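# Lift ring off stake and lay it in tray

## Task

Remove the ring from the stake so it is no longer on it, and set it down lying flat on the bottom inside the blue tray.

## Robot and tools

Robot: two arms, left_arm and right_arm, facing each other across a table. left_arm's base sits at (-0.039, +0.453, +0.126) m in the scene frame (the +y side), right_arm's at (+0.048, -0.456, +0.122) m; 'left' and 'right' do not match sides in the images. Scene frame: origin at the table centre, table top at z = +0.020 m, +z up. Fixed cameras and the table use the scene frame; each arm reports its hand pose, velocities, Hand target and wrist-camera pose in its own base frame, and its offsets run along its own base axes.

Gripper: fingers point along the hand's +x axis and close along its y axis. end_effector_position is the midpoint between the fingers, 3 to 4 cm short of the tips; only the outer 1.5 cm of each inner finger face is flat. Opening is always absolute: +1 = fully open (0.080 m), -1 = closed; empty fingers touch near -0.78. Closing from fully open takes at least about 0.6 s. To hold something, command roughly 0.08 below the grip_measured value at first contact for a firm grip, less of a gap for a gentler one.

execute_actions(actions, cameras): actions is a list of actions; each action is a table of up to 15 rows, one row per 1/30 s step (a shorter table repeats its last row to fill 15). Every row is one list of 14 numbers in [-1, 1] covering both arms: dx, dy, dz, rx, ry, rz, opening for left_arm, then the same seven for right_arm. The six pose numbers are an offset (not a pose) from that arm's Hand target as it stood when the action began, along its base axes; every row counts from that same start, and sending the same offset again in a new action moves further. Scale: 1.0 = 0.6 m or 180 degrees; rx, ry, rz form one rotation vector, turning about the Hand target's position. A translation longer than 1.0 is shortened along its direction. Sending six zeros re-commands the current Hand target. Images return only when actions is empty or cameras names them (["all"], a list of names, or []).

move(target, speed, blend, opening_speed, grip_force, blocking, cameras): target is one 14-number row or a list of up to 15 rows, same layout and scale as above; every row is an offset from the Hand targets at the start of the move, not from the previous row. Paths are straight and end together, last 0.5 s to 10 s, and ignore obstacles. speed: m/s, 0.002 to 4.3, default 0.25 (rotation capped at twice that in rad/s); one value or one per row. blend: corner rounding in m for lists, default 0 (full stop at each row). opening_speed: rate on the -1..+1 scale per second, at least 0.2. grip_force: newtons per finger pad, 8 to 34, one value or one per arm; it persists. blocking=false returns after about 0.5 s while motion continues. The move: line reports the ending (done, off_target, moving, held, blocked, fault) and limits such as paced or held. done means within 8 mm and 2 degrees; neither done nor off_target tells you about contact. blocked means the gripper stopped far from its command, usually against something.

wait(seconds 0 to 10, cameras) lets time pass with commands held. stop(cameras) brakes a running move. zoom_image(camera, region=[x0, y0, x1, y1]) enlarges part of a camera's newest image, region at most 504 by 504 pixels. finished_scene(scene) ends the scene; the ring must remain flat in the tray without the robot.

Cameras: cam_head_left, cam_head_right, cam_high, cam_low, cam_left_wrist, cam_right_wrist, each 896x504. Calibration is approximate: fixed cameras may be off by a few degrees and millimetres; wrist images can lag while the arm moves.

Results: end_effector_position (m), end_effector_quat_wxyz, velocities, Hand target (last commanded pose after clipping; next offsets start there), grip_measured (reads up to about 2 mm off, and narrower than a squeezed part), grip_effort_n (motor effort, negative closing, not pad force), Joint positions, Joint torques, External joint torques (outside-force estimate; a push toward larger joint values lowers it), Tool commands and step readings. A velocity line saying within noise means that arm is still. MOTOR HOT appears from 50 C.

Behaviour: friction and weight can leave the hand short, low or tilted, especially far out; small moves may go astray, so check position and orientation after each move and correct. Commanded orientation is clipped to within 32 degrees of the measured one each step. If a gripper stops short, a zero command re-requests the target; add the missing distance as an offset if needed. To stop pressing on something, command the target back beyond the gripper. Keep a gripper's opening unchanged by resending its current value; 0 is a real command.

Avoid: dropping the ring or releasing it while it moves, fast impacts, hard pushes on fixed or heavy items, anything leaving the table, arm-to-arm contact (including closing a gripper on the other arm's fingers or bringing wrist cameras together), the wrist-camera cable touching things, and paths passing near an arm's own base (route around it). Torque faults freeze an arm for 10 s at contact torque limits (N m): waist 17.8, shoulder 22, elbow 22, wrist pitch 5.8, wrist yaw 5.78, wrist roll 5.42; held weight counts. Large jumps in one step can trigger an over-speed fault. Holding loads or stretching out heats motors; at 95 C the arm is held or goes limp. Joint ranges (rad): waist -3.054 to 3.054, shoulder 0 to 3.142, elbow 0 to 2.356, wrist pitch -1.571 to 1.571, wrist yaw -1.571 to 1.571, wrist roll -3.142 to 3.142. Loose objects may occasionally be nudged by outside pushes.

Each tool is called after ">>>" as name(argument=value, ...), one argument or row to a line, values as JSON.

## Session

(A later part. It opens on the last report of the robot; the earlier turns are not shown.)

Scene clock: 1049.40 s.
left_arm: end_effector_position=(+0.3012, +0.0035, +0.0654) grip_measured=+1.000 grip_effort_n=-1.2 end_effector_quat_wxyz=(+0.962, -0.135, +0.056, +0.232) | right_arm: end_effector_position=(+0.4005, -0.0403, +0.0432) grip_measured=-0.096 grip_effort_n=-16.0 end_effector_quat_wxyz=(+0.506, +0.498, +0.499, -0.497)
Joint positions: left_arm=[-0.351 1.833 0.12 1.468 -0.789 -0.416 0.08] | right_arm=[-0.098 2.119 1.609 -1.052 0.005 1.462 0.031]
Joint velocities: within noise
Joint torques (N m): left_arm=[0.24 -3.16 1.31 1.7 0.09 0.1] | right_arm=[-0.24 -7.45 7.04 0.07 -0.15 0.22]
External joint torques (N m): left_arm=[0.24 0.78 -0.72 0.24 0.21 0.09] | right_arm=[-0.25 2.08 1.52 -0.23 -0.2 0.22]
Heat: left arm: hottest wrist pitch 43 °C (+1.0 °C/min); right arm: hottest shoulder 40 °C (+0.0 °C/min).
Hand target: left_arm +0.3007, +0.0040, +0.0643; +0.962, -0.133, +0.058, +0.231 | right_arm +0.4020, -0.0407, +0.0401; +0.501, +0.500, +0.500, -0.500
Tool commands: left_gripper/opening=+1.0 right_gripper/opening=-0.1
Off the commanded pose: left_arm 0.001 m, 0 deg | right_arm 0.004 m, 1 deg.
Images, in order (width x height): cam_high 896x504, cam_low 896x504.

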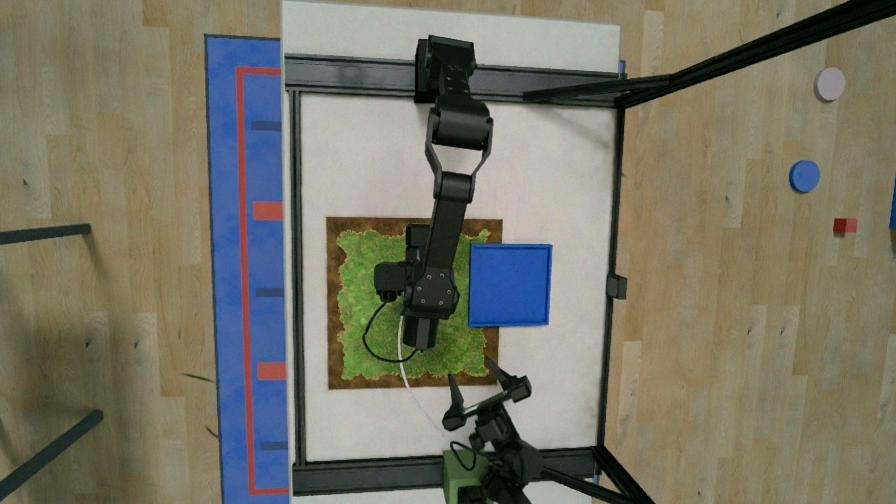

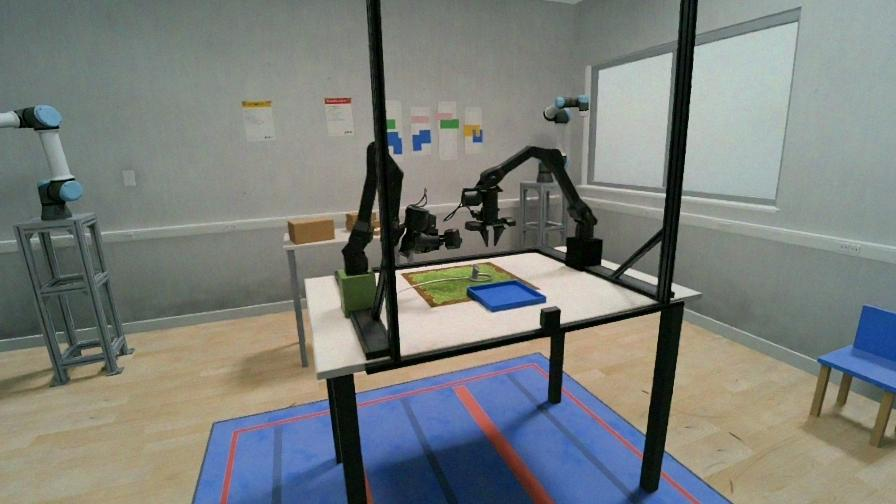

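>>> move(
  target=[-0.0178, -0.2233, 0.0428, -0.0357, 0.0426, 0.1667, -0.7, -0.0533, -0.0708, 0.0165, -0.1739, -0.1739, 0.4778, -0.29],
  speed=0.2,
  cameras=["cam_left_wrist", "cam_right_wrist"],
)

Scene clock: 1148.30 s.
left_arm: end_effector_position=(+0.2899, -0.1283, +0.0909) grip_measured=-0.697 grip_effort_n=-15.1 end_effector_quat_wxyz=(+0.855, -0.181, +0.097, +0.476) | right_arm: end_effector_position=(+0.3715, -0.0838, +0.0482) grip_measured=-0.286 grip_effort_n=-16.0 end_effector_quat_wxyz=(+0.905, +0.002, +0.425, -0.002)
Joint positions: left_arm=[-0.862 2.091 1.28 -1.394 -1.138 -2.484 0.004] | right_arm=[-0.294 1.656 0.782 -0.025 -0.184 -0.224 0.022]
Joint torques (N m): left_arm=[-0.42 -6.18 3.97 -1.07 -0.38 -0.14] | right_arm=[-0.24 -7.29 5.01 1.61 -0.43 -0.19]
External joint torques (N m): left_arm=[-0.47 1.22 0.19 -0.52 0.08 -0.15] | right_arm=[-0.28 -0.94 -0.69 0.29 -0.32 -0.19]
Heat: left arm: hottest wrist pitch 43 °C (+0.0 °C/min); right arm: hottest shoulder 40 °C (+0.0 °C/min).
Hand target: left_arm +0.2901, -0.1300, +0.0900; +0.854, -0.182, +0.098, +0.477 | right_arm +0.3699, -0.0832, +0.0499; +0.906, +0.000, +0.422, +0.001
Off the commanded pose: left_arm 0.002 m, 0 deg | right_arm 0.002 m, 1 deg.
move: done
camera_calibration:
cam_left_wrist: T_world_to_cam=[[0.869312, -0.448776, 0.207115, -0.313851], [-0.0905101, -0.556491, -0.825909, 0.0743146], [0.485905, 0.699227, -0.524383, 0.0720252], [0, 0, 0, 1]] pos_world=[0.244563, -0.149855, 0.164149]
cam_right_wrist: T_world_to_cam=[[-0.0237359, -0.999669, -0.00995574, -0.0633406], [-0.916297, 0.0257367, -0.399672, 0.398919], [0.399796, -0.000364166, -0.916604, -0.0261968], [0, 0, 0, 1]] pos_world=[0.374498, -0.073596, 0.134794]
Images, in order (width x height): cam_left_wrist 896x504, cam_right_wrist 896x504.

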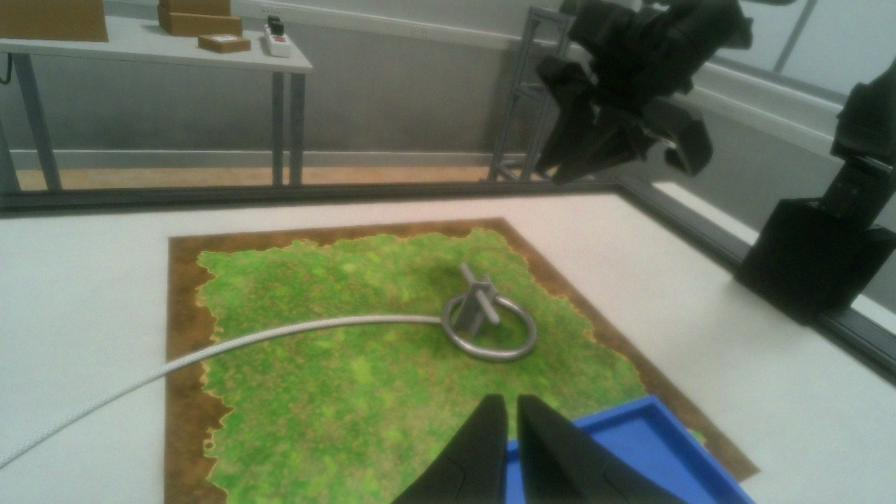

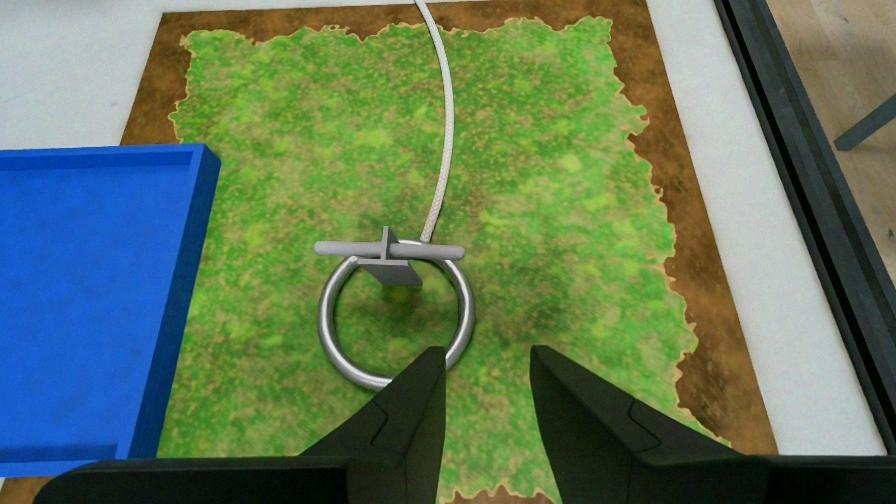

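>>> zoom_image(
  camera="cam_right_wrist",
  region=[290, 210, 560, 410],
)

>>> zoom_image(
  camera="cam_left_wrist",
  region=[420, 240, 560, 380],
)

Scaled by 1.867 from the camera's 896x504 image, which has a finer 1280x720 frame.

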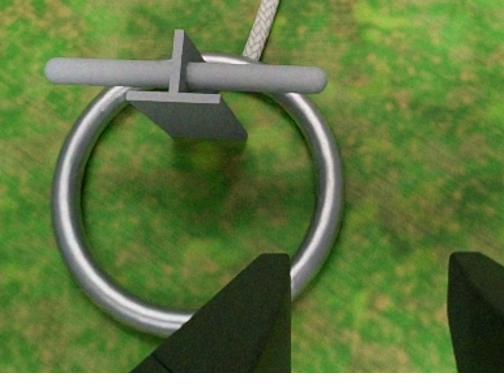

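Scaled by 3.600 from the camera's 896x504 image, which has a finer 1280x720 frame.

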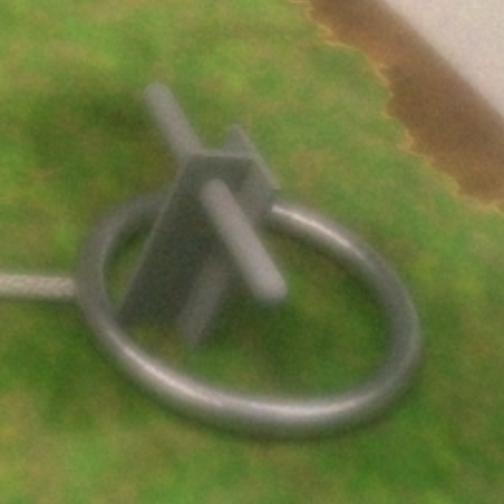

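>>> move(
  target=[0, 0, 0, 0, 0, 0, -0.7, 0.0367, 0.0043, -0.1317, 0, 0, 0, -0.29],
  speed=0.15,
  cameras=["cam_left_wrist", "cam_right_wrist"],
)

>>> zoom_image(
  camera="cam_right_wrist",
  region=[330, 240, 600, 440],
)

>>> zoom_image(
  camera="cam_left_wrist",
  region=[400, 160, 680, 380],
)

Scene clock: 1237.80 s.
left_arm: end_effector_position=(+0.2899, -0.1283, +0.0908) grip_measured=-0.697 grip_effort_n=-15.1 end_effector_quat_wxyz=(+0.855, -0.181, +0.097, +0.476) | right_arm: end_effector_position=(+0.3920, -0.0808, -0.0256) grip_measured=-0.286 grip_effort_n=-16.0 end_effector_quat_wxyz=(+0.908, -0.002, +0.419, +0.003)
Joint positions: left_arm=[-0.862 2.092 1.281 -1.394 -1.138 -2.484 0.004] | right_arm=[-0.269 1.953 0.749 0.32 -0.176 -0.214 0.022]
Joint torques (N m): left_arm=[-0.28 -6.35 4.07 -1.04 -0.38 -0.1] | right_arm=[0.21 -5.59 5.04 1.67 0.01 0.2]
External joint torques (N m): left_arm=[-0.32 1.11 0.25 -0.5 0.09 -0.12] | right_arm=[0.21 1.71 0.61 0.35 0.11 0.19]
Heat: left arm: hottest wrist pitch 38 °C (-2.0 °C/min); right arm: hottest shoulder 38 °C (+0.0 °C/min).
Hand target: left_arm +0.2901, -0.1300, +0.0900; +0.854, -0.181, +0.098, +0.477 | right_arm +0.3920, -0.0806, -0.0290; +0.907, +0.000, +0.422, +0.001
Off the commanded pose: left_arm 0.002 m, 0 deg | right_arm 0.004 m, 1 deg.
move: done
camera_calibration:
cam_left_wrist: T_world_to_cam=[[0.869377, -0.448831, 0.206722, -0.313941], [-0.0907559, -0.556251, -0.826044, 0.0743874], [0.485744, 0.699382, -0.524326, 0.0721002], [0, 0, 0, 1]] pos_world=[0.244662, -0.149954, 0.16415]
cam_right_wrist: T_world_to_cam=[[-0.0109631, -0.999918, -0.00662628, -0.0654684], [-0.910956, 0.01272, -0.412307, 0.384586], [0.412357, 0.00151611, -0.911021, -0.106626], [0, 0, 0, 1]] pos_world=[0.393591, -0.0701933, 0.060995]
Images, in order (width x height): cam_left_wrist 896x504, cam_right_wrist 896x504.

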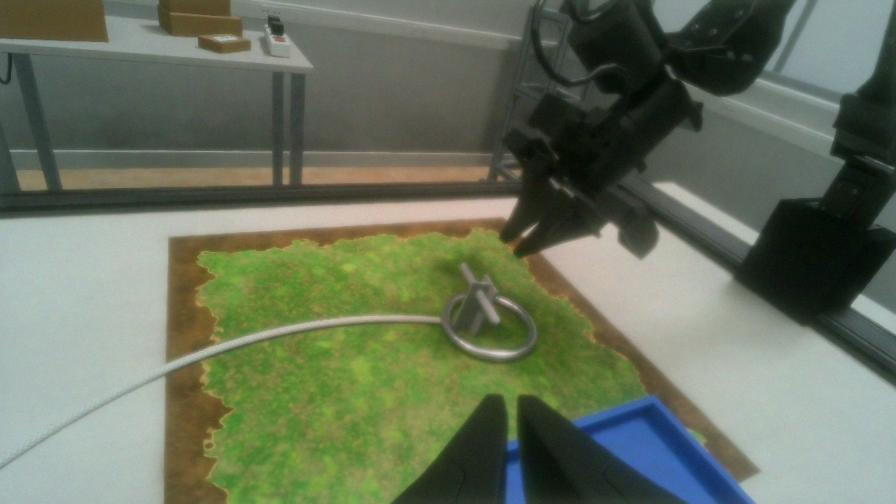

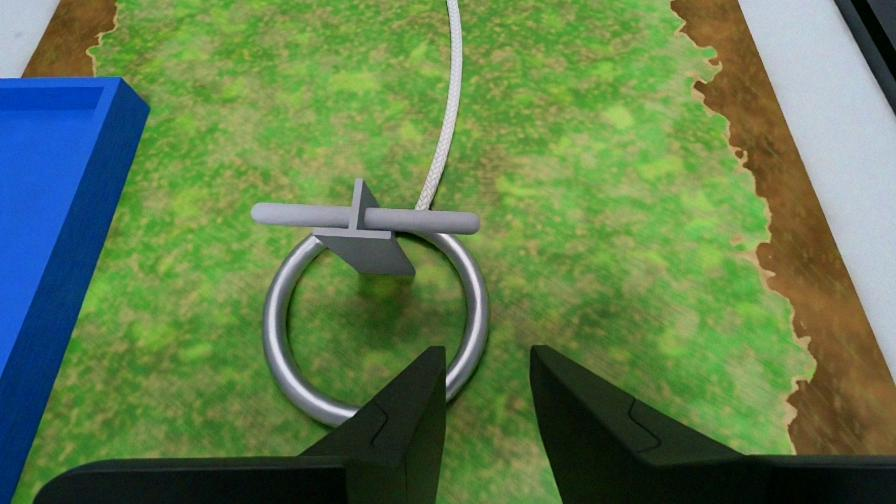

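Scaled by 1.867 from the camera's 896x504 image, which has a finer 1280x720 frame.

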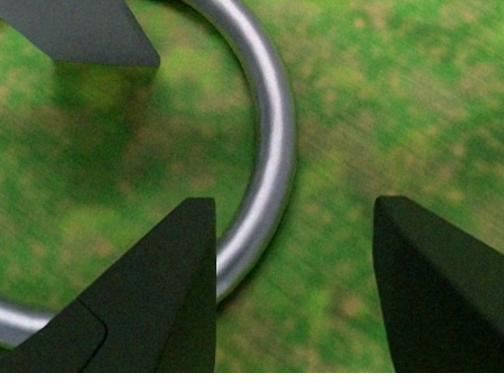

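Scaled by 1.800 from the camera's 896x504 image, which has a finer 1280x720 frame.

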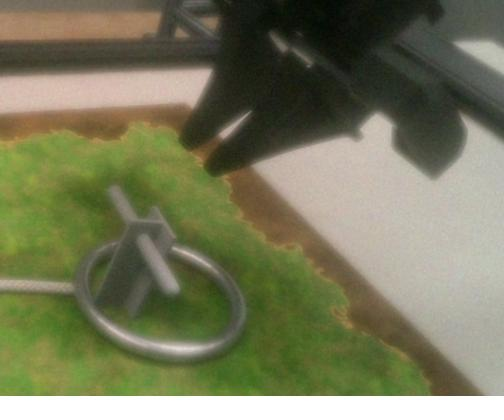

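>>> move(
  target=[0, 0, 0, 0, 0, 0, -0.7, 0.0395, -0.0017, -0.0512, 0, 0, 0, -0.29],
  speed=0.08,
  cameras=["cam_left_wrist", "cam_right_wrist"],
)

>>> zoom_image(
  camera="cam_right_wrist",
  region=[400, 260, 600, 400],
)

>>> zoom_image(
  camera="cam_left_wrist",
  region=[420, 200, 640, 380],
)

Scene clock: 1278.70 s.
left_arm: end_effector_position=(+0.2899, -0.1283, +0.0908) grip_measured=-0.697 grip_effort_n=-15.1 end_effector_quat_wxyz=(+0.855, -0.181, +0.097, +0.476) | right_arm: end_effector_position=(+0.4143, -0.0815, -0.0569) grip_measured=-0.286 grip_effort_n=-15.1 end_effector_quat_wxyz=(+0.907, -0.002, +0.421, +0.003)
Joint positions: left_arm=[-0.862 2.092 1.281 -1.394 -1.138 -2.484 0.004] | right_arm=[-0.253 2.121 0.836 0.4 -0.166 -0.201 0.022]
Joint torques (N m): left_arm=[-0.26 -6.26 4 -1.05 -0.36 -0.11] | right_arm=[0.15 -6.19 5.29 1.62 0.02 0.2]
External joint torques (N m): left_arm=[-0.22 1.17 0.18 -0.52 0.1 -0.12] | right_arm=[0.15 2 1.14 0.27 0.11 0.19]
Heat: left arm: hottest wrist pitch 38 °C (+0.0 °C/min); right arm: hottest wrist pitch 38 °C (+2.0 °C/min).
Hand target: left_arm +0.2901, -0.1300, +0.0900; +0.854, -0.181, +0.098, +0.477 | right_arm +0.4158, -0.0816, -0.0597; +0.907, +0.000, +0.422, +0.001
Off the commanded pose: left_arm 0.002 m, 0 deg | right_arm 0.003 m, 0 deg.
move: done
camera_calibration:
cam_left_wrist: T_world_to_cam=[[0.869377, -0.448831, 0.206722, -0.313941], [-0.0907559, -0.556251, -0.826044, 0.0743874], [0.485744, 0.699382, -0.524326, 0.0721002], [0, 0, 0, 1]] pos_world=[0.244662, -0.149954, 0.16415]
cam_right_wrist: T_world_to_cam=[[-0.0111078, -0.99991, -0.00752494, -0.0662385], [-0.912392, 0.0132143, -0.409105, 0.392905], [0.409167, 0.00232145, -0.912456, -0.143071], [0, 0, 0, 1]] pos_world=[0.416288, -0.0710924, 0.0296948]
Images, in order (width x height): cam_left_wrist 896x504, cam_right_wrist 896x504.

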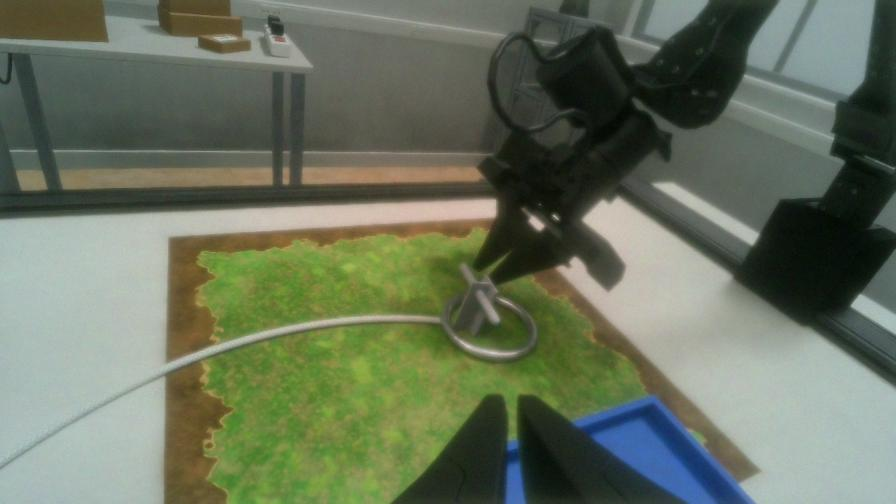

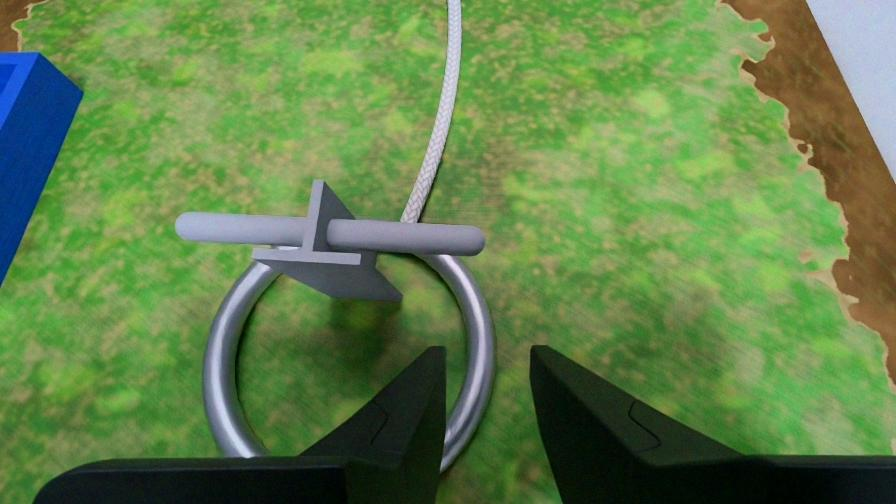

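Scaled by 2.520 from the camera's 896x504 image, which has a finer 1280x720 frame.

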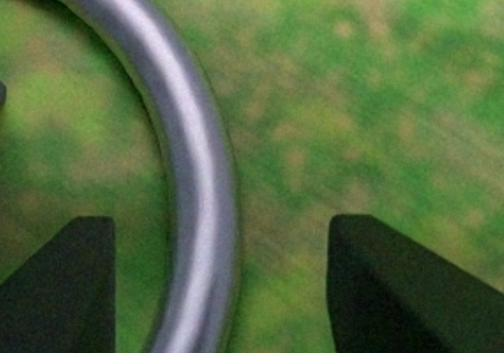

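Scaled by 2.291 from the camera's 896x504 image, which has a finer 1280x720 frame.

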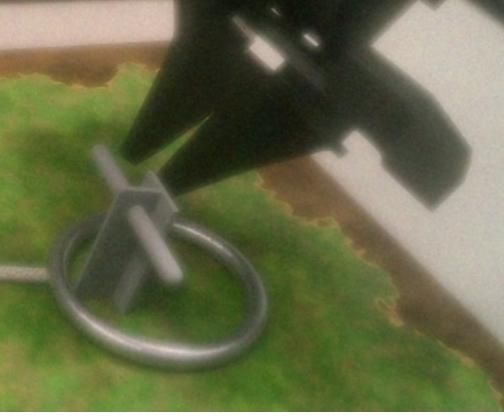

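>>> move(
  target=[0, 0, 0, 0, 0, 0, -0.7, 0.0117, 0, -0.0167, 0, 0, 0, -0.29],
  speed=0.04,
  cameras=["cam_left_wrist", "cam_right_wrist"],
)

>>> zoom_image(
  camera="cam_right_wrist",
  region=[400, 260, 600, 400],
)

>>> zoom_image(
  camera="cam_left_wrist",
  region=[420, 200, 640, 380],
)

Scene clock: 1304.40 s.
left_arm: end_effector_position=(+0.2899, -0.1283, +0.0908) grip_measured=-0.697 grip_effort_n=-15.1 end_effector_quat_wxyz=(+0.855, -0.181, +0.097, +0.476) | right_arm: end_effector_position=(+0.4214, -0.0816, -0.0667) grip_measured=-0.286 grip_effort_n=-15.6 end_effector_quat_wxyz=(+0.907, -0.002, +0.421, +0.003)
Joint positions: left_arm=[-0.862 2.092 1.281 -1.394 -1.138 -2.484 0.004] | right_arm=[-0.248 2.172 0.867 0.421 -0.163 -0.198 0.022]
Joint torques (N m): left_arm=[-0.23 -6.21 4.04 -1.06 -0.38 -0.12] | right_arm=[0.2 -6.41 5.2 1.63 0.02 0.19]
External joint torques (N m): left_arm=[-0.23 1.28 0.18 -0.53 0.08 -0.13] | right_arm=[0.22 1.95 1.21 0.3 0.11 0.19]
Heat: left arm: hottest wrist pitch 37 °C (-1.0 °C/min); right arm: hottest wrist pitch 37 °C (+0.0 °C/min).
Hand target: left_arm +0.2901, -0.1300, +0.0900; +0.854, -0.181, +0.098, +0.477 | right_arm +0.4228, -0.0817, -0.0697; +0.907, +0.000, +0.422, +0.001
Off the commanded pose: left_arm 0.002 m, 0 deg | right_arm 0.003 m, 0 deg.
move: done
camera_calibration:
cam_left_wrist: T_world_to_cam=[[0.869377, -0.448831, 0.206722, -0.313941], [-0.0907559, -0.556251, -0.826044, 0.0743874], [0.485744, 0.699382, -0.524326, 0.0721002], [0, 0, 0, 1]] pos_world=[0.244662, -0.149954, 0.16415]
cam_right_wrist: T_world_to_cam=[[-0.011015, -0.999911, -0.00748307, -0.0663736], [-0.912355, 0.0131128, -0.409189, 0.395354], [0.409251, 0.00231998, -0.912419, -0.154955], [0, 0, 0, 1]] pos_world=[0.423388, -0.0711924, 0.0198948]
Images, in order (width x height): cam_left_wrist 896x504, cam_right_wrist 896x504.

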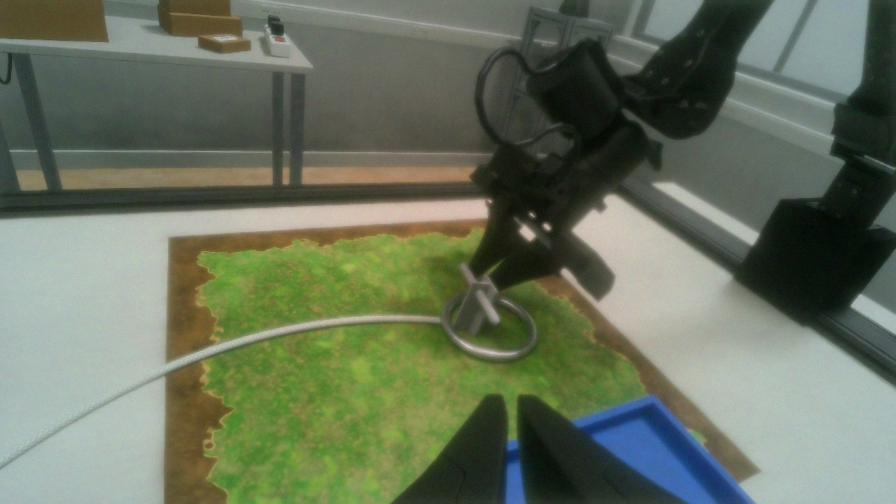

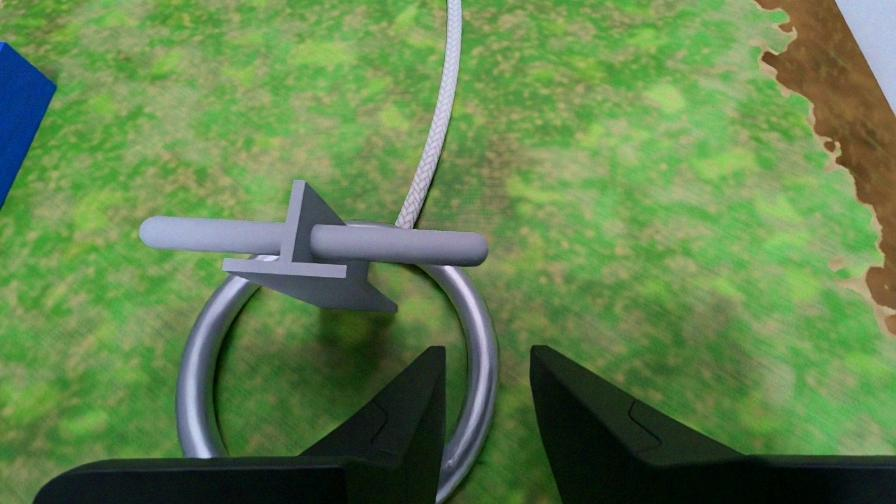

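Scaled by 2.520 from the camera's 896x504 image, which has a finer 1280x720 frame.

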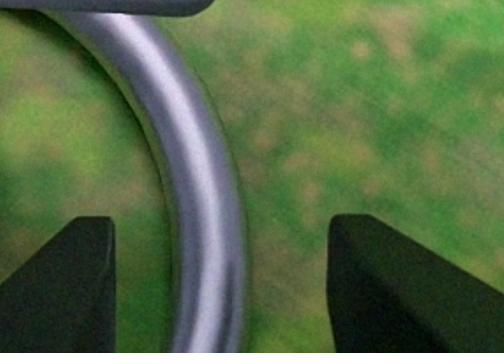

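Scaled by 2.291 from the camera's 896x504 image, which has a finer 1280x720 frame.

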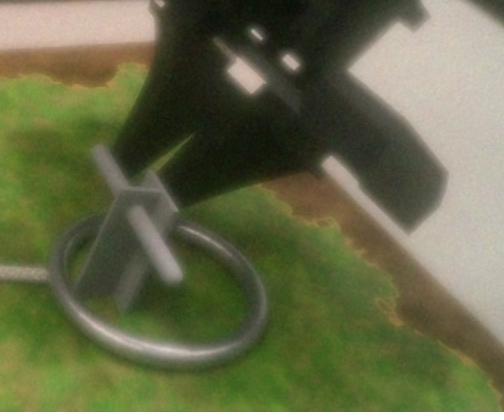

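>>> move(
  target=[0, 0, 0, 0, 0, 0, -0.7, 0.0017, 0.0015, -0.0063, 0, 0, 0, -0.29],
  speed=0.02,
  cameras=["cam_right_wrist"],
)

>>> zoom_image(
  camera="cam_right_wrist",
  region=[400, 260, 600, 400],
)

Scene clock: 1324.07 s.
left_arm: end_effector_position=(+0.2899, -0.1283, +0.0908) grip_measured=-0.697 grip_effort_n=-15.1 end_effector_quat_wxyz=(+0.855, -0.181, +0.097, +0.476) | right_arm: end_effector_position=(+0.4224, -0.0807, -0.0706) grip_measured=-0.286 grip_effort_n=-15.6 end_effector_quat_wxyz=(+0.907, -0.002, +0.421, +0.003)
Joint positions: left_arm=[-0.862 2.092 1.281 -1.394 -1.138 -2.484 0.004] | right_arm=[-0.245 2.188 0.87 0.433 -0.161 -0.195 0.022]
Joint torques (N m): left_arm=[-0.26 -6.22 3.99 -1.06 -0.37 -0.11] | right_arm=[0.15 -6.46 5.04 1.65 0.03 0.19]
External joint torques (N m): left_arm=[-0.3 1.26 0.18 -0.51 0.09 -0.12] | right_arm=[0.16 2.02 1.04 0.3 0.12 0.18]
Heat: left arm: hottest wrist pitch 37 °C (-1.0 °C/min); right arm: hottest wrist pitch 37 °C (+0.0 °C/min).
Hand target: left_arm +0.2901, -0.1300, +0.0900; +0.854, -0.181, +0.098, +0.477 | right_arm +0.4238, -0.0807, -0.0735; +0.907, +0.000, +0.422, +0.001
Off the commanded pose: left_arm 0.002 m, 0 deg | right_arm 0.003 m, 0 deg.
move: done
camera_calibration:
cam_right_wrist: T_world_to_cam=[[-0.0110184, -0.999911, -0.00747794, -0.0654905], [-0.912538, 0.0131127, -0.408782, 0.39473], [0.408843, 0.00231979, -0.912602, -0.158748], [0, 0, 0, 1]] pos_world=[0.424387, -0.0702924, 0.0159946]
Images, in order (width x height): cam_right_wrist 896x504.

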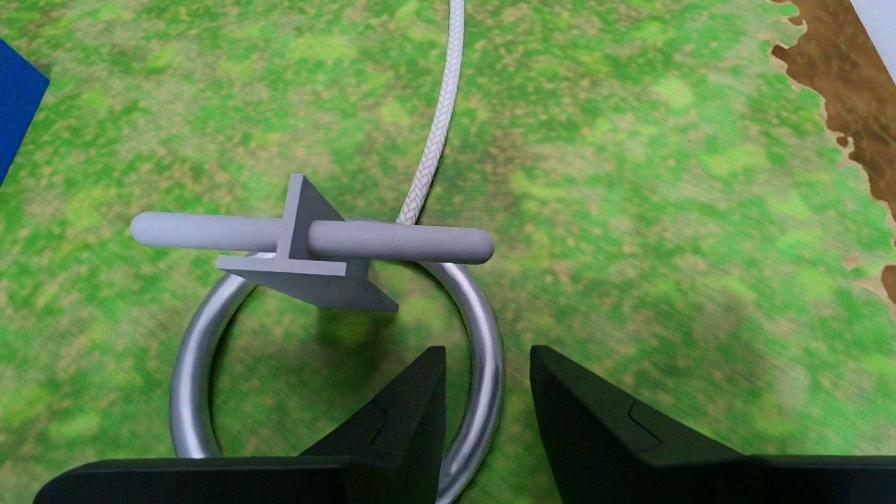

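Scaled by 2.520 from the camera's 896x504 image, which has a finer 1280x720 frame.

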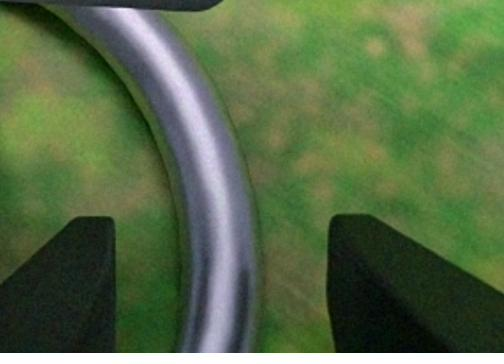

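>>> move(
  target=[0, 0, 0, 0, 0, 0, -0.7, 0.001, 0, -0.002, 0, 0, 0, -0.29],
  speed=0.02,
)

>>> move(
  target=[0, 0, 0, 0, 0, 0, -0.7, 0, 0, 0, 0, 0, 0, -0.72],
  speed=0.05,
  opening_speed=0.6,
  cameras=["cam_right_wrist", "cam_left_wrist"],
)

>>> zoom_image(
  camera="cam_right_wrist",
  region=[380, 240, 600, 420],
)

Scene clock: 1347.53 s.
left_arm: end_effector_position=(+0.2899, -0.1283, +0.0908) grip_measured=-0.697 grip_effort_n=-15.1 end_effector_quat_wxyz=(+0.855, -0.181, +0.097, +0.476) | right_arm: end_effector_position=(+0.4231, -0.0807, -0.0717) grip_measured=-0.286 grip_effort_n=-15.6 end_effector_quat_wxyz=(+0.907, -0.002, +0.421, +0.003)
Joint positions: left_arm=[-0.862 2.092 1.281 -1.394 -1.138 -2.484 0.004] | right_arm=[-0.245 2.193 0.874 0.436 -0.161 -0.195 0.022]
Joint torques (N m): left_arm=[-0.25 -6.23 4.02 -1.05 -0.37 -0.11] | right_arm=[0.16 -6.47 5.1 1.63 0.03 0.2]
External joint torques (N m): left_arm=[-0.21 1.22 0.19 -0.51 0.1 -0.12] | right_arm=[0.18 1.99 1.15 0.29 0.11 0.2]
Heat: left arm: hottest wrist pitch 37 °C (-1.0 °C/min); right arm: hottest wrist pitch 38 °C (+1.0 °C/min).
Hand target: left_arm +0.2901, -0.1300, +0.0900; +0.854, -0.181, +0.098, +0.477 | right_arm +0.4245, -0.0807, -0.0747; +0.907, +0.000, +0.422, +0.001
Off the commanded pose: left_arm 0.002 m, 0 deg | right_arm 0.003 m, 0 deg.
move: done

Scene clock: 1348.57 s.
left_arm: end_effector_position=(+0.2899, -0.1283, +0.0908) grip_measured=-0.697 grip_effort_n=-14.7 end_effector_quat_wxyz=(+0.855, -0.181, +0.097, +0.476) | right_arm: end_effector_position=(+0.4231, -0.0807, -0.0717) grip_measured=-0.715 grip_effort_n=-16.0 end_effector_quat_wxyz=(+0.907, -0.002, +0.421, +0.003)
Joint positions: left_arm=[-0.862 2.092 1.281 -1.394 -1.138 -2.484 0.004] | right_arm=[-0.245 2.193 0.874 0.436 -0.161 -0.195 0.003]
Joint torques (N m): left_arm=[-0.24 -6.33 3.97 -1.07 -0.39 -0.1] | right_arm=[0.16 -6.47 5.14 1.64 0.03 0.2]
External joint torques (N m): left_arm=[-0.23 1.15 0.11 -0.54 0.07 -0.11] | right_arm=[0.16 1.95 1.2 0.3 0.12 0.2]
Heat: left arm: hottest wrist pitch 37 °C (-1.0 °C/min); right arm: hottest wrist pitch 38 °C (+1.0 °C/min).
Hand target: left_arm +0.2901, -0.1300, +0.0900; +0.854, -0.181, +0.098, +0.477 | right_arm +0.4244, -0.0807, -0.0747; +0.907, +0.000, +0.422, +0.001
Off the commanded pose: left_arm 0.002 m, 0 deg | right_arm 0.003 m, 0 deg.
move: done
camera_calibration:
cam_left_wrist: T_world_to_cam=[[0.869377, -0.448831, 0.206722, -0.313941], [-0.0907559, -0.556251, -0.826044, 0.0743874], [0.485744, 0.699382, -0.524326, 0.0721002], [0, 0, 0, 1]] pos_world=[0.244662, -0.149954, 0.16415]
cam_right_wrist: T_world_to_cam=[[-0.0109322, -0.999911, -0.00766436, -0.0655246], [-0.912393, 0.0131111, -0.409104, 0.394862], [0.409168, 0.00252051, -0.912455, -0.160164], [0, 0, 0, 1]] pos_world=[0.425088, -0.0702922, 0.014895]
Images, in order (width x height): cam_left_wrist 896x504, cam_right_wrist 896x504.

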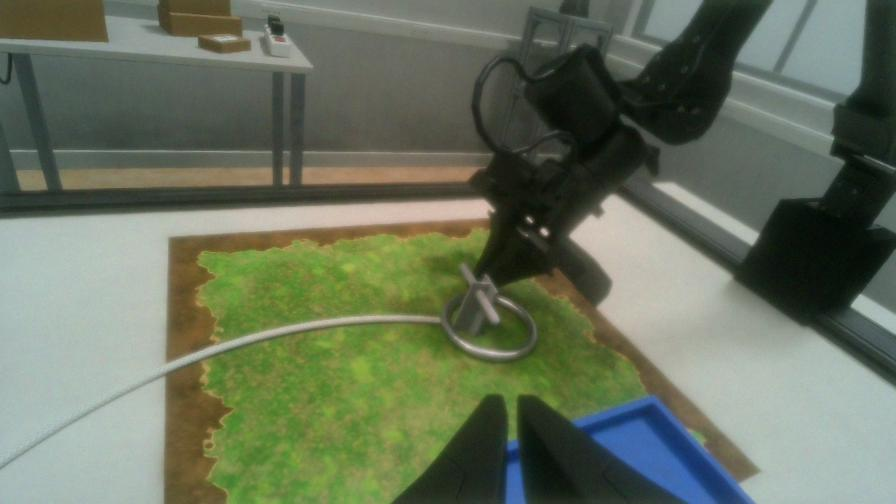

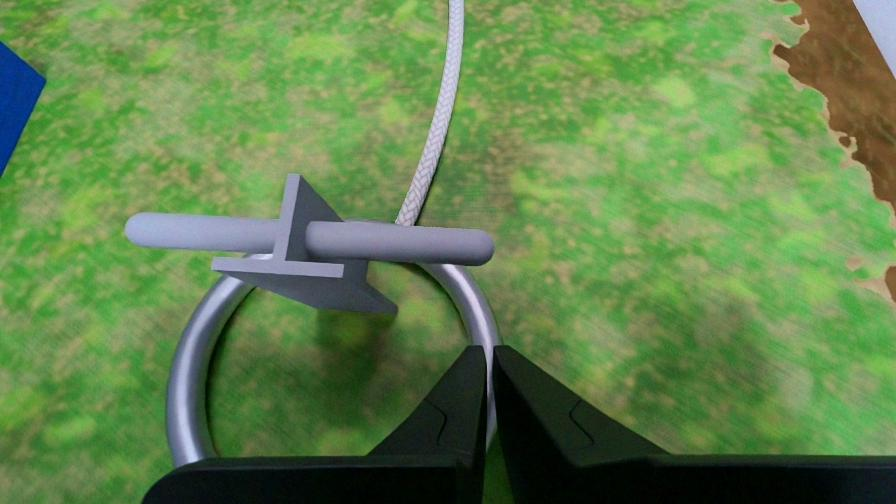

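Scaled by 2.291 from the camera's 896x504 image, which has a finer 1280x720 frame.

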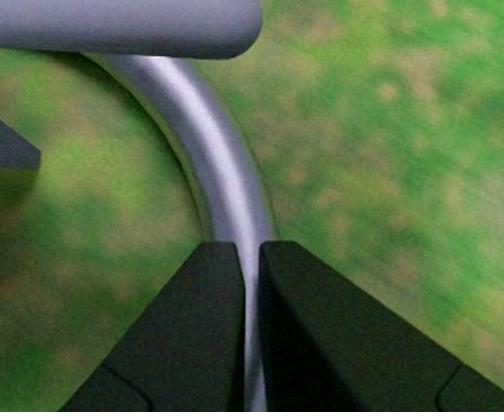

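>>> move(
  target=[0, 0, 0, 0, 0, 0, -0.7, 0, 0, 0, 0, 0, 0, -0.4],
  speed=0.05,
)

>>> move(
  target=[0, 0, 0, 0, 0, 0, -0.7, 0, 0.0025, -0.0075, 0, 0, 0, -0.4],
  speed=0.02,
  cameras=["cam_right_wrist"],
)

>>> zoom_image(
  camera="cam_right_wrist",
  region=[380, 240, 600, 420],
)

Scene clock: 1381.57 s.
left_arm: end_effector_position=(+0.2899, -0.1283, +0.0908) grip_measured=-0.697 grip_effort_n=-14.7 end_effector_quat_wxyz=(+0.855, -0.181, +0.097, +0.476) | right_arm: end_effector_position=(+0.4231, -0.0807, -0.0717) grip_measured=-0.404 grip_effort_n=17.9 end_effector_quat_wxyz=(+0.907, -0.002, +0.421, +0.003)
Joint positions: left_arm=[-0.862 2.092 1.281 -1.394 -1.138 -2.484 0.004] | right_arm=[-0.245 2.193 0.874 0.436 -0.161 -0.195 0.017]
Joint torques (N m): left_arm=[-0.2 -6.26 4 -1.06 -0.37 -0.11] | right_arm=[0.17 -6.47 5.12 1.62 0.03 0.2]
External joint torques (N m): left_arm=[-0.19 1.15 0.19 -0.53 0.09 -0.13] | right_arm=[0.14 2.09 1.06 0.25 0.12 0.2]
Heat: left arm: hottest wrist pitch 37 °C (+0.0 °C/min); right arm: hottest shoulder 38 °C (+2.0 °C/min).
Hand target: left_arm +0.2901, -0.1300, +0.0900; +0.854, -0.181, +0.098, +0.477 | right_arm +0.4244, -0.0807, -0.0747; +0.907, +0.000, +0.422, +0.001
Off the commanded pose: left_arm 0.002 m, 0 deg | right_arm 0.003 m, 0 deg.
move: done

Scene clock: 1382.30 s.
left_arm: end_effector_position=(+0.2899, -0.1283, +0.0908) grip_measured=-0.697 grip_effort_n=-15.1 end_effector_quat_wxyz=(+0.855, -0.181, +0.097, +0.476) | right_arm: end_effector_position=(+0.4234, -0.0794, -0.0760) grip_measured=-0.403 grip_effort_n=17.9 end_effector_quat_wxyz=(+0.907, -0.002, +0.420, +0.003)
Joint positions: left_arm=[-0.862 2.092 1.281 -1.394 -1.138 -2.484 0.004] | right_arm=[-0.24 2.209 0.874 0.453 -0.158 -0.191 0.017]
Joint torques (N m): left_arm=[-0.26 -6.18 3.99 -1.07 -0.38 -0.1] | right_arm=[0.14 -6.5 4.95 1.63 0.04 0.21]
External joint torques (N m): left_arm=[-0.25 1.29 0.11 -0.56 0.08 -0.11] | right_arm=[0.14 1.99 1.06 0.28 0.13 0.21]
Heat: left arm: hottest wrist pitch 37 °C (+0.0 °C/min); right arm: hottest shoulder 38 °C (+2.0 °C/min).
Hand target: left_arm +0.2901, -0.1300, +0.0900; +0.854, -0.181, +0.098, +0.477 | right_arm +0.4244, -0.0793, -0.0792; +0.907, +0.000, +0.422, +0.001
Off the commanded pose: left_arm 0.002 m, 0 deg | right_arm 0.003 m, 0 deg.
move: done
camera_calibration:
cam_right_wrist: T_world_to_cam=[[-0.0110601, -0.99991, -0.00762121, -0.0641016], [-0.912135, 0.0132117, -0.409677, 0.393171], [0.409741, 0.00242052, -0.912199, -0.164426], [0, 0, 0, 1]] pos_world=[0.425289, -0.0688923, 0.0105953]
Images, in order (width x height): cam_right_wrist 896x504.

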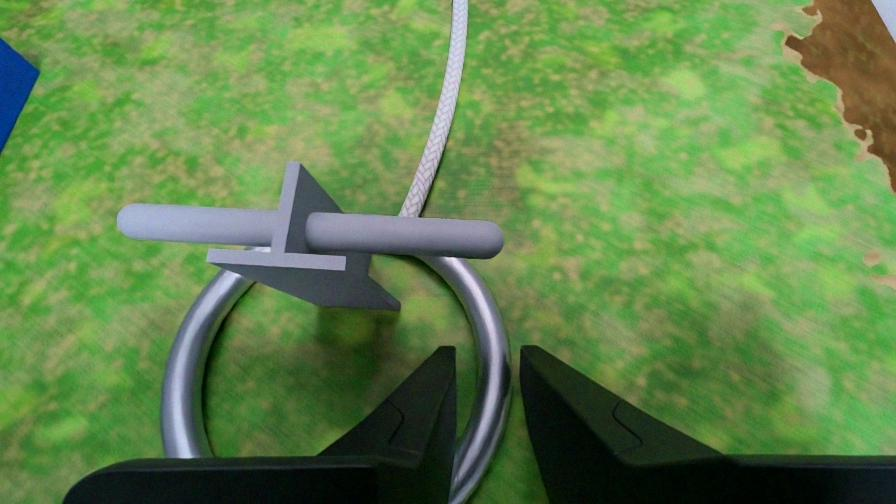

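Scaled by 2.291 from the camera's 896x504 image, which has a finer 1280x720 frame.

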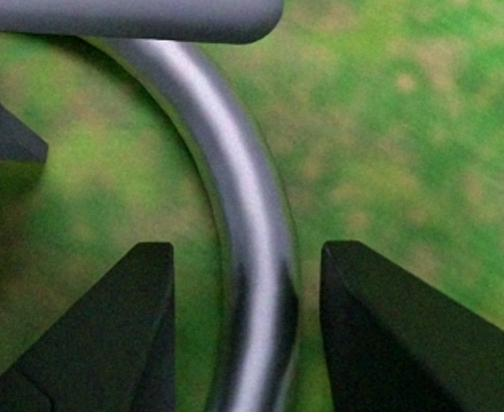

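>>> move(
  target=[0, 0, 0, 0, 0, 0, -0.7, 0, -0.0017, -0.003, 0, 0, 0, -0.4],
  speed=0.02,
  cameras=["cam_right_wrist"],
)

Scene clock: 1428.83 s.
left_arm: end_effector_position=(+0.2899, -0.1283, +0.0908) grip_measured=-0.697 grip_effort_n=-15.1 end_effector_quat_wxyz=(+0.855, -0.181, +0.097, +0.476) | right_arm: end_effector_position=(+0.4233, -0.0794, -0.0780) grip_measured=-0.403 grip_effort_n=17.9 end_effector_quat_wxyz=(+0.907, -0.002, +0.421, +0.003)
Joint positions: left_arm=[-0.862 2.092 1.281 -1.394 -1.138 -2.484 0.004] | right_arm=[-0.24 2.217 0.874 0.459 -0.158 -0.191 0.017]
Joint torques (N m): left_arm=[-0.22 -6.26 4.02 -1.05 -0.37 -0.09] | right_arm=[-0.1 -6.5 4.96 1.61 -0.04 0.13]
External joint torques (N m): left_arm=[-0.18 1.13 0.21 -0.53 0.09 -0.11] | right_arm=[-0.11 2.01 1.07 0.25 0.05 0.13]
Heat: left arm: hottest wrist pitch 37 °C (+0.0 °C/min); right arm: hottest wrist pitch 40 °C (+3.0 °C/min).
Hand target: left_arm +0.2901, -0.1300, +0.0900; +0.854, -0.181, +0.098, +0.477 | right_arm +0.4243, -0.0803, -0.0811; +0.907, +0.000, +0.422, +0.001
Off the commanded pose: left_arm 0.002 m, 0 deg | right_arm 0.003 m, 0 deg.
move: done
camera_calibration:
cam_right_wrist: T_world_to_cam=[[-0.0112926, -0.999907, -0.00760032, -0.0640181], [-0.912627, 0.0134125, -0.408572, 0.392565], [0.408637, 0.00232241, -0.912694, -0.165784], [0, 0, 0, 1]] pos_world=[0.425288, -0.0688924, 0.00859466]
Images, in order (width x height): cam_right_wrist 896x504.

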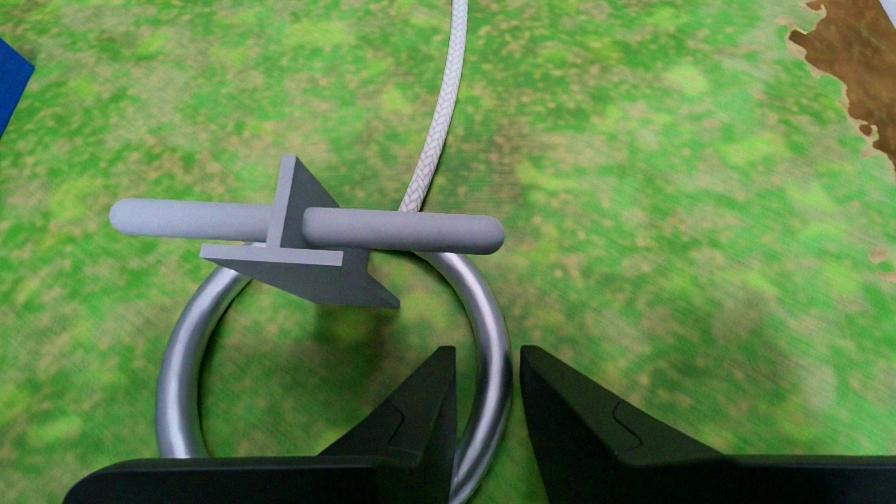

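>>> move(
  target=[
    [0, 0, 0, 0, 0, 0, -0.7, 0, -0.0033, -0.001, 0, 0, 0, -0.4],
  ],
  speed=0.02,
  cameras=["cam_right_wrist"],
)

>>> zoom_image(
  camera="cam_right_wrist",
  region=[388, 300, 588, 420],
)

Scene clock: 1457.07 s.
left_arm: end_effector_position=(+0.2899, -0.1283, +0.0908) grip_measured=-0.697 grip_effort_n=-15.1 end_effector_quat_wxyz=(+0.855, -0.181, +0.097, +0.476) | right_arm: end_effector_position=(+0.4234, -0.0813, -0.0786) grip_measured=-0.403 grip_effort_n=17.4 end_effector_quat_wxyz=(+0.907, -0.001, +0.421, +0.001)
Joint positions: left_arm=[-0.862 2.092 1.281 -1.394 -1.138 -2.484 0.004] | right_arm=[-0.245 2.22 0.877 0.459 -0.158 -0.191 0.017]
Joint torques (N m): left_arm=[-0.3 -6.25 3.95 -1.05 -0.38 -0.11] | right_arm=[-0.04 -6.53 5.02 1.62 -0.19 0]
External joint torques (N m): left_arm=[-0.22 1.23 0.1 -0.52 0.08 -0.13] | right_arm=[-0.04 2.04 1.1 0.26 -0.11 0]
Heat: left arm: hottest wrist pitch 37 °C (+0.0 °C/min); right arm: hottest wrist pitch 38 °C (-1.0 °C/min).
Hand target: left_arm +0.2901, -0.1300, +0.0900; +0.854, -0.181, +0.098, +0.477 | right_arm +0.4244, -0.0823, -0.0817; +0.907, +0.000, +0.422, +0.001
Off the commanded pose: left_arm 0.002 m, 0 deg | right_arm 0.003 m, 0 deg.
move: done
camera_calibration:
cam_right_wrist: T_world_to_cam=[[-0.0155491, -0.99985, -0.00767647, -0.0641064], [-0.91271, 0.0173283, -0.408241, 0.392843], [0.408312, 0.000658603, -0.912842, -0.16639], [0, 0, 0, 1]] pos_world=[0.425494, -0.0707944, 0.00799461]
Images, in order (width x height): cam_right_wrist 896x504.

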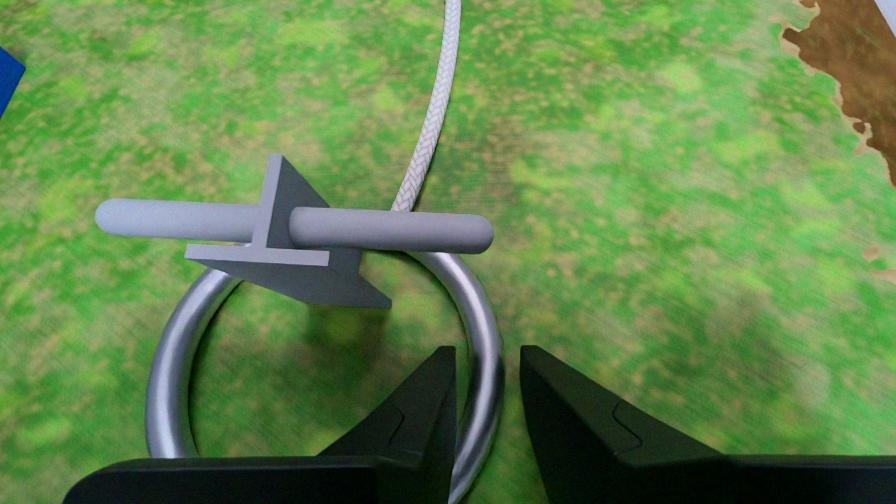

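Scaled by 2.520 from the camera's 896x504 image, which has a finer 1280x720 frame.

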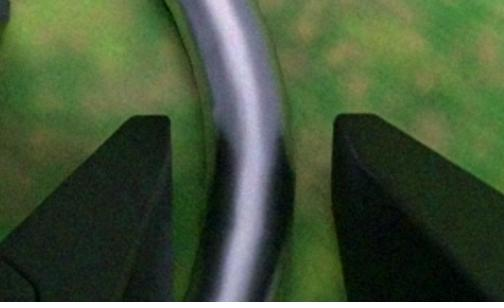

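>>> move(
  target=[0, 0, 0, 0, 0, 0, -0.7, 0, 0, 0, 0, 0, 0, -0.74],
  speed=0.02,
  opening_speed=0.4,
  cameras=["cam_right_wrist", "cam_left_wrist"],
)

>>> zoom_image(
  camera="cam_right_wrist",
  region=[388, 300, 588, 420],
)

Scene clock: 1466.93 s.
left_arm: end_effector_position=(+0.2899, -0.1283, +0.0908) grip_measured=-0.697 grip_effort_n=-15.1 end_effector_quat_wxyz=(+0.855, -0.181, +0.097, +0.476) | right_arm: end_effector_position=(+0.4250, -0.0817, -0.0776) grip_measured=-0.625 grip_effort_n=-83.5 end_effector_quat_wxyz=(+0.908, -0.002, +0.419, +0.001)
Joint positions: left_arm=[-0.862 2.092 1.281 -1.394 -1.138 -2.484 0.004] | right_arm=[-0.245 2.22 0.88 0.461 -0.158 -0.191 0.007]
Joint torques (N m): left_arm=[-0.27 -6.23 4.03 -1.06 -0.37 -0.11] | right_arm=[-0.22 -6.59 4.58 1.47 -0.19 0]
External joint torques (N m): left_arm=[-0.28 1.26 0.19 -0.51 0.09 -0.12] | right_arm=[-0.24 1.88 0.78 0.14 -0.1 0]
Heat: left arm: hottest wrist pitch 37 °C (+0.0 °C/min); right arm: hottest wrist pitch 38 °C (-1.0 °C/min).
Hand target: left_arm +0.2901, -0.1300, +0.0900; +0.854, -0.181, +0.098, +0.477 | right_arm +0.4244, -0.0823, -0.0817; +0.907, +0.000, +0.422, +0.001
Off the commanded pose: left_arm 0.002 m, 0 deg | right_arm 0.004 m, 0 deg.
move: done
camera_calibration:
cam_left_wrist: T_world_to_cam=[[0.869377, -0.448831, 0.206722, -0.313941], [-0.0907559, -0.556251, -0.826044, 0.0743874], [0.485744, 0.699382, -0.524326, 0.0721002], [0, 0, 0, 1]] pos_world=[0.244662, -0.149954, 0.16415]
cam_right_wrist: T_world_to_cam=[[-0.0154698, -0.99986, -0.00641448, -0.0644272], [-0.910594, 0.016738, -0.412962, 0.393455], [0.413012, -0.000547433, -0.910726, -0.168079], [0, 0, 0, 1]] pos_world=[0.426699, -0.0710958, 0.00899502]
Images, in order (width x height): cam_left_wrist 896x504, cam_right_wrist 896x504.

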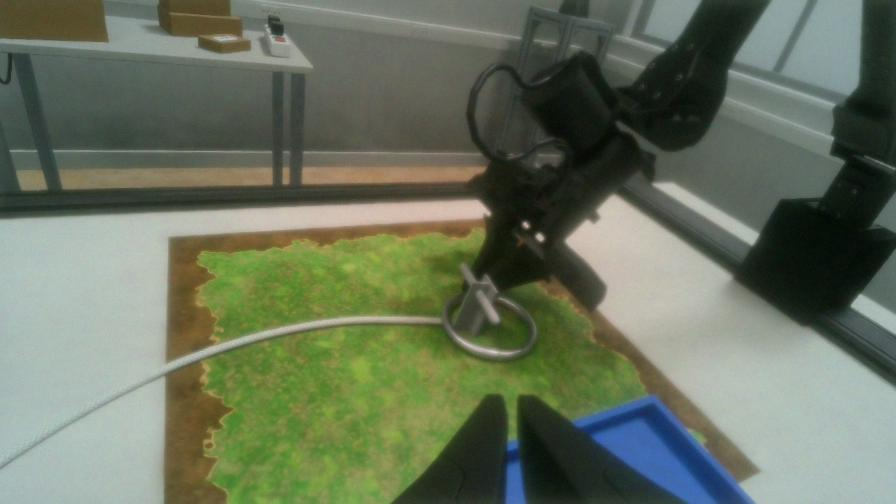

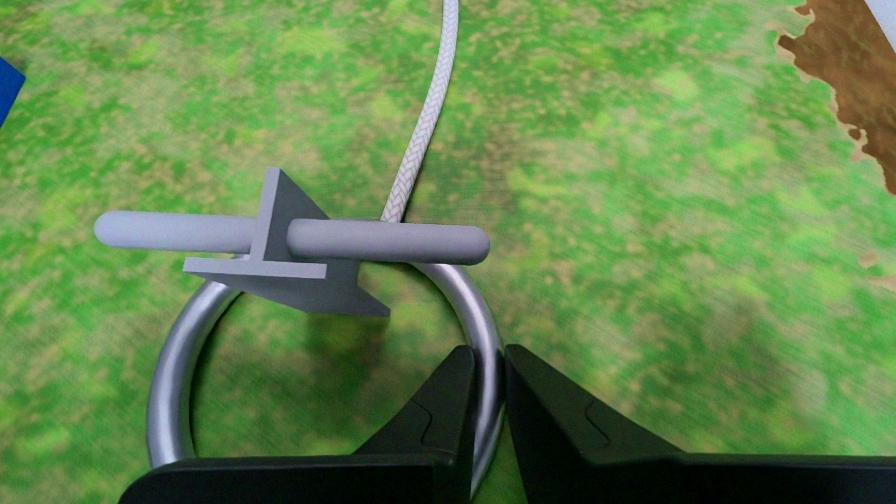

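Scaled by 2.520 from the camera's 896x504 image, which has a finer 1280x720 frame.

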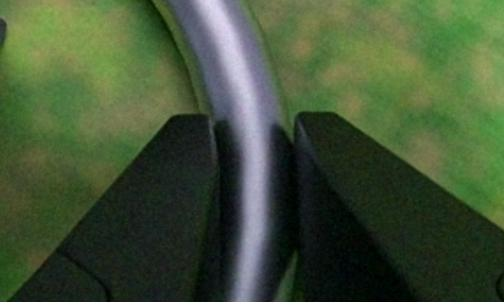

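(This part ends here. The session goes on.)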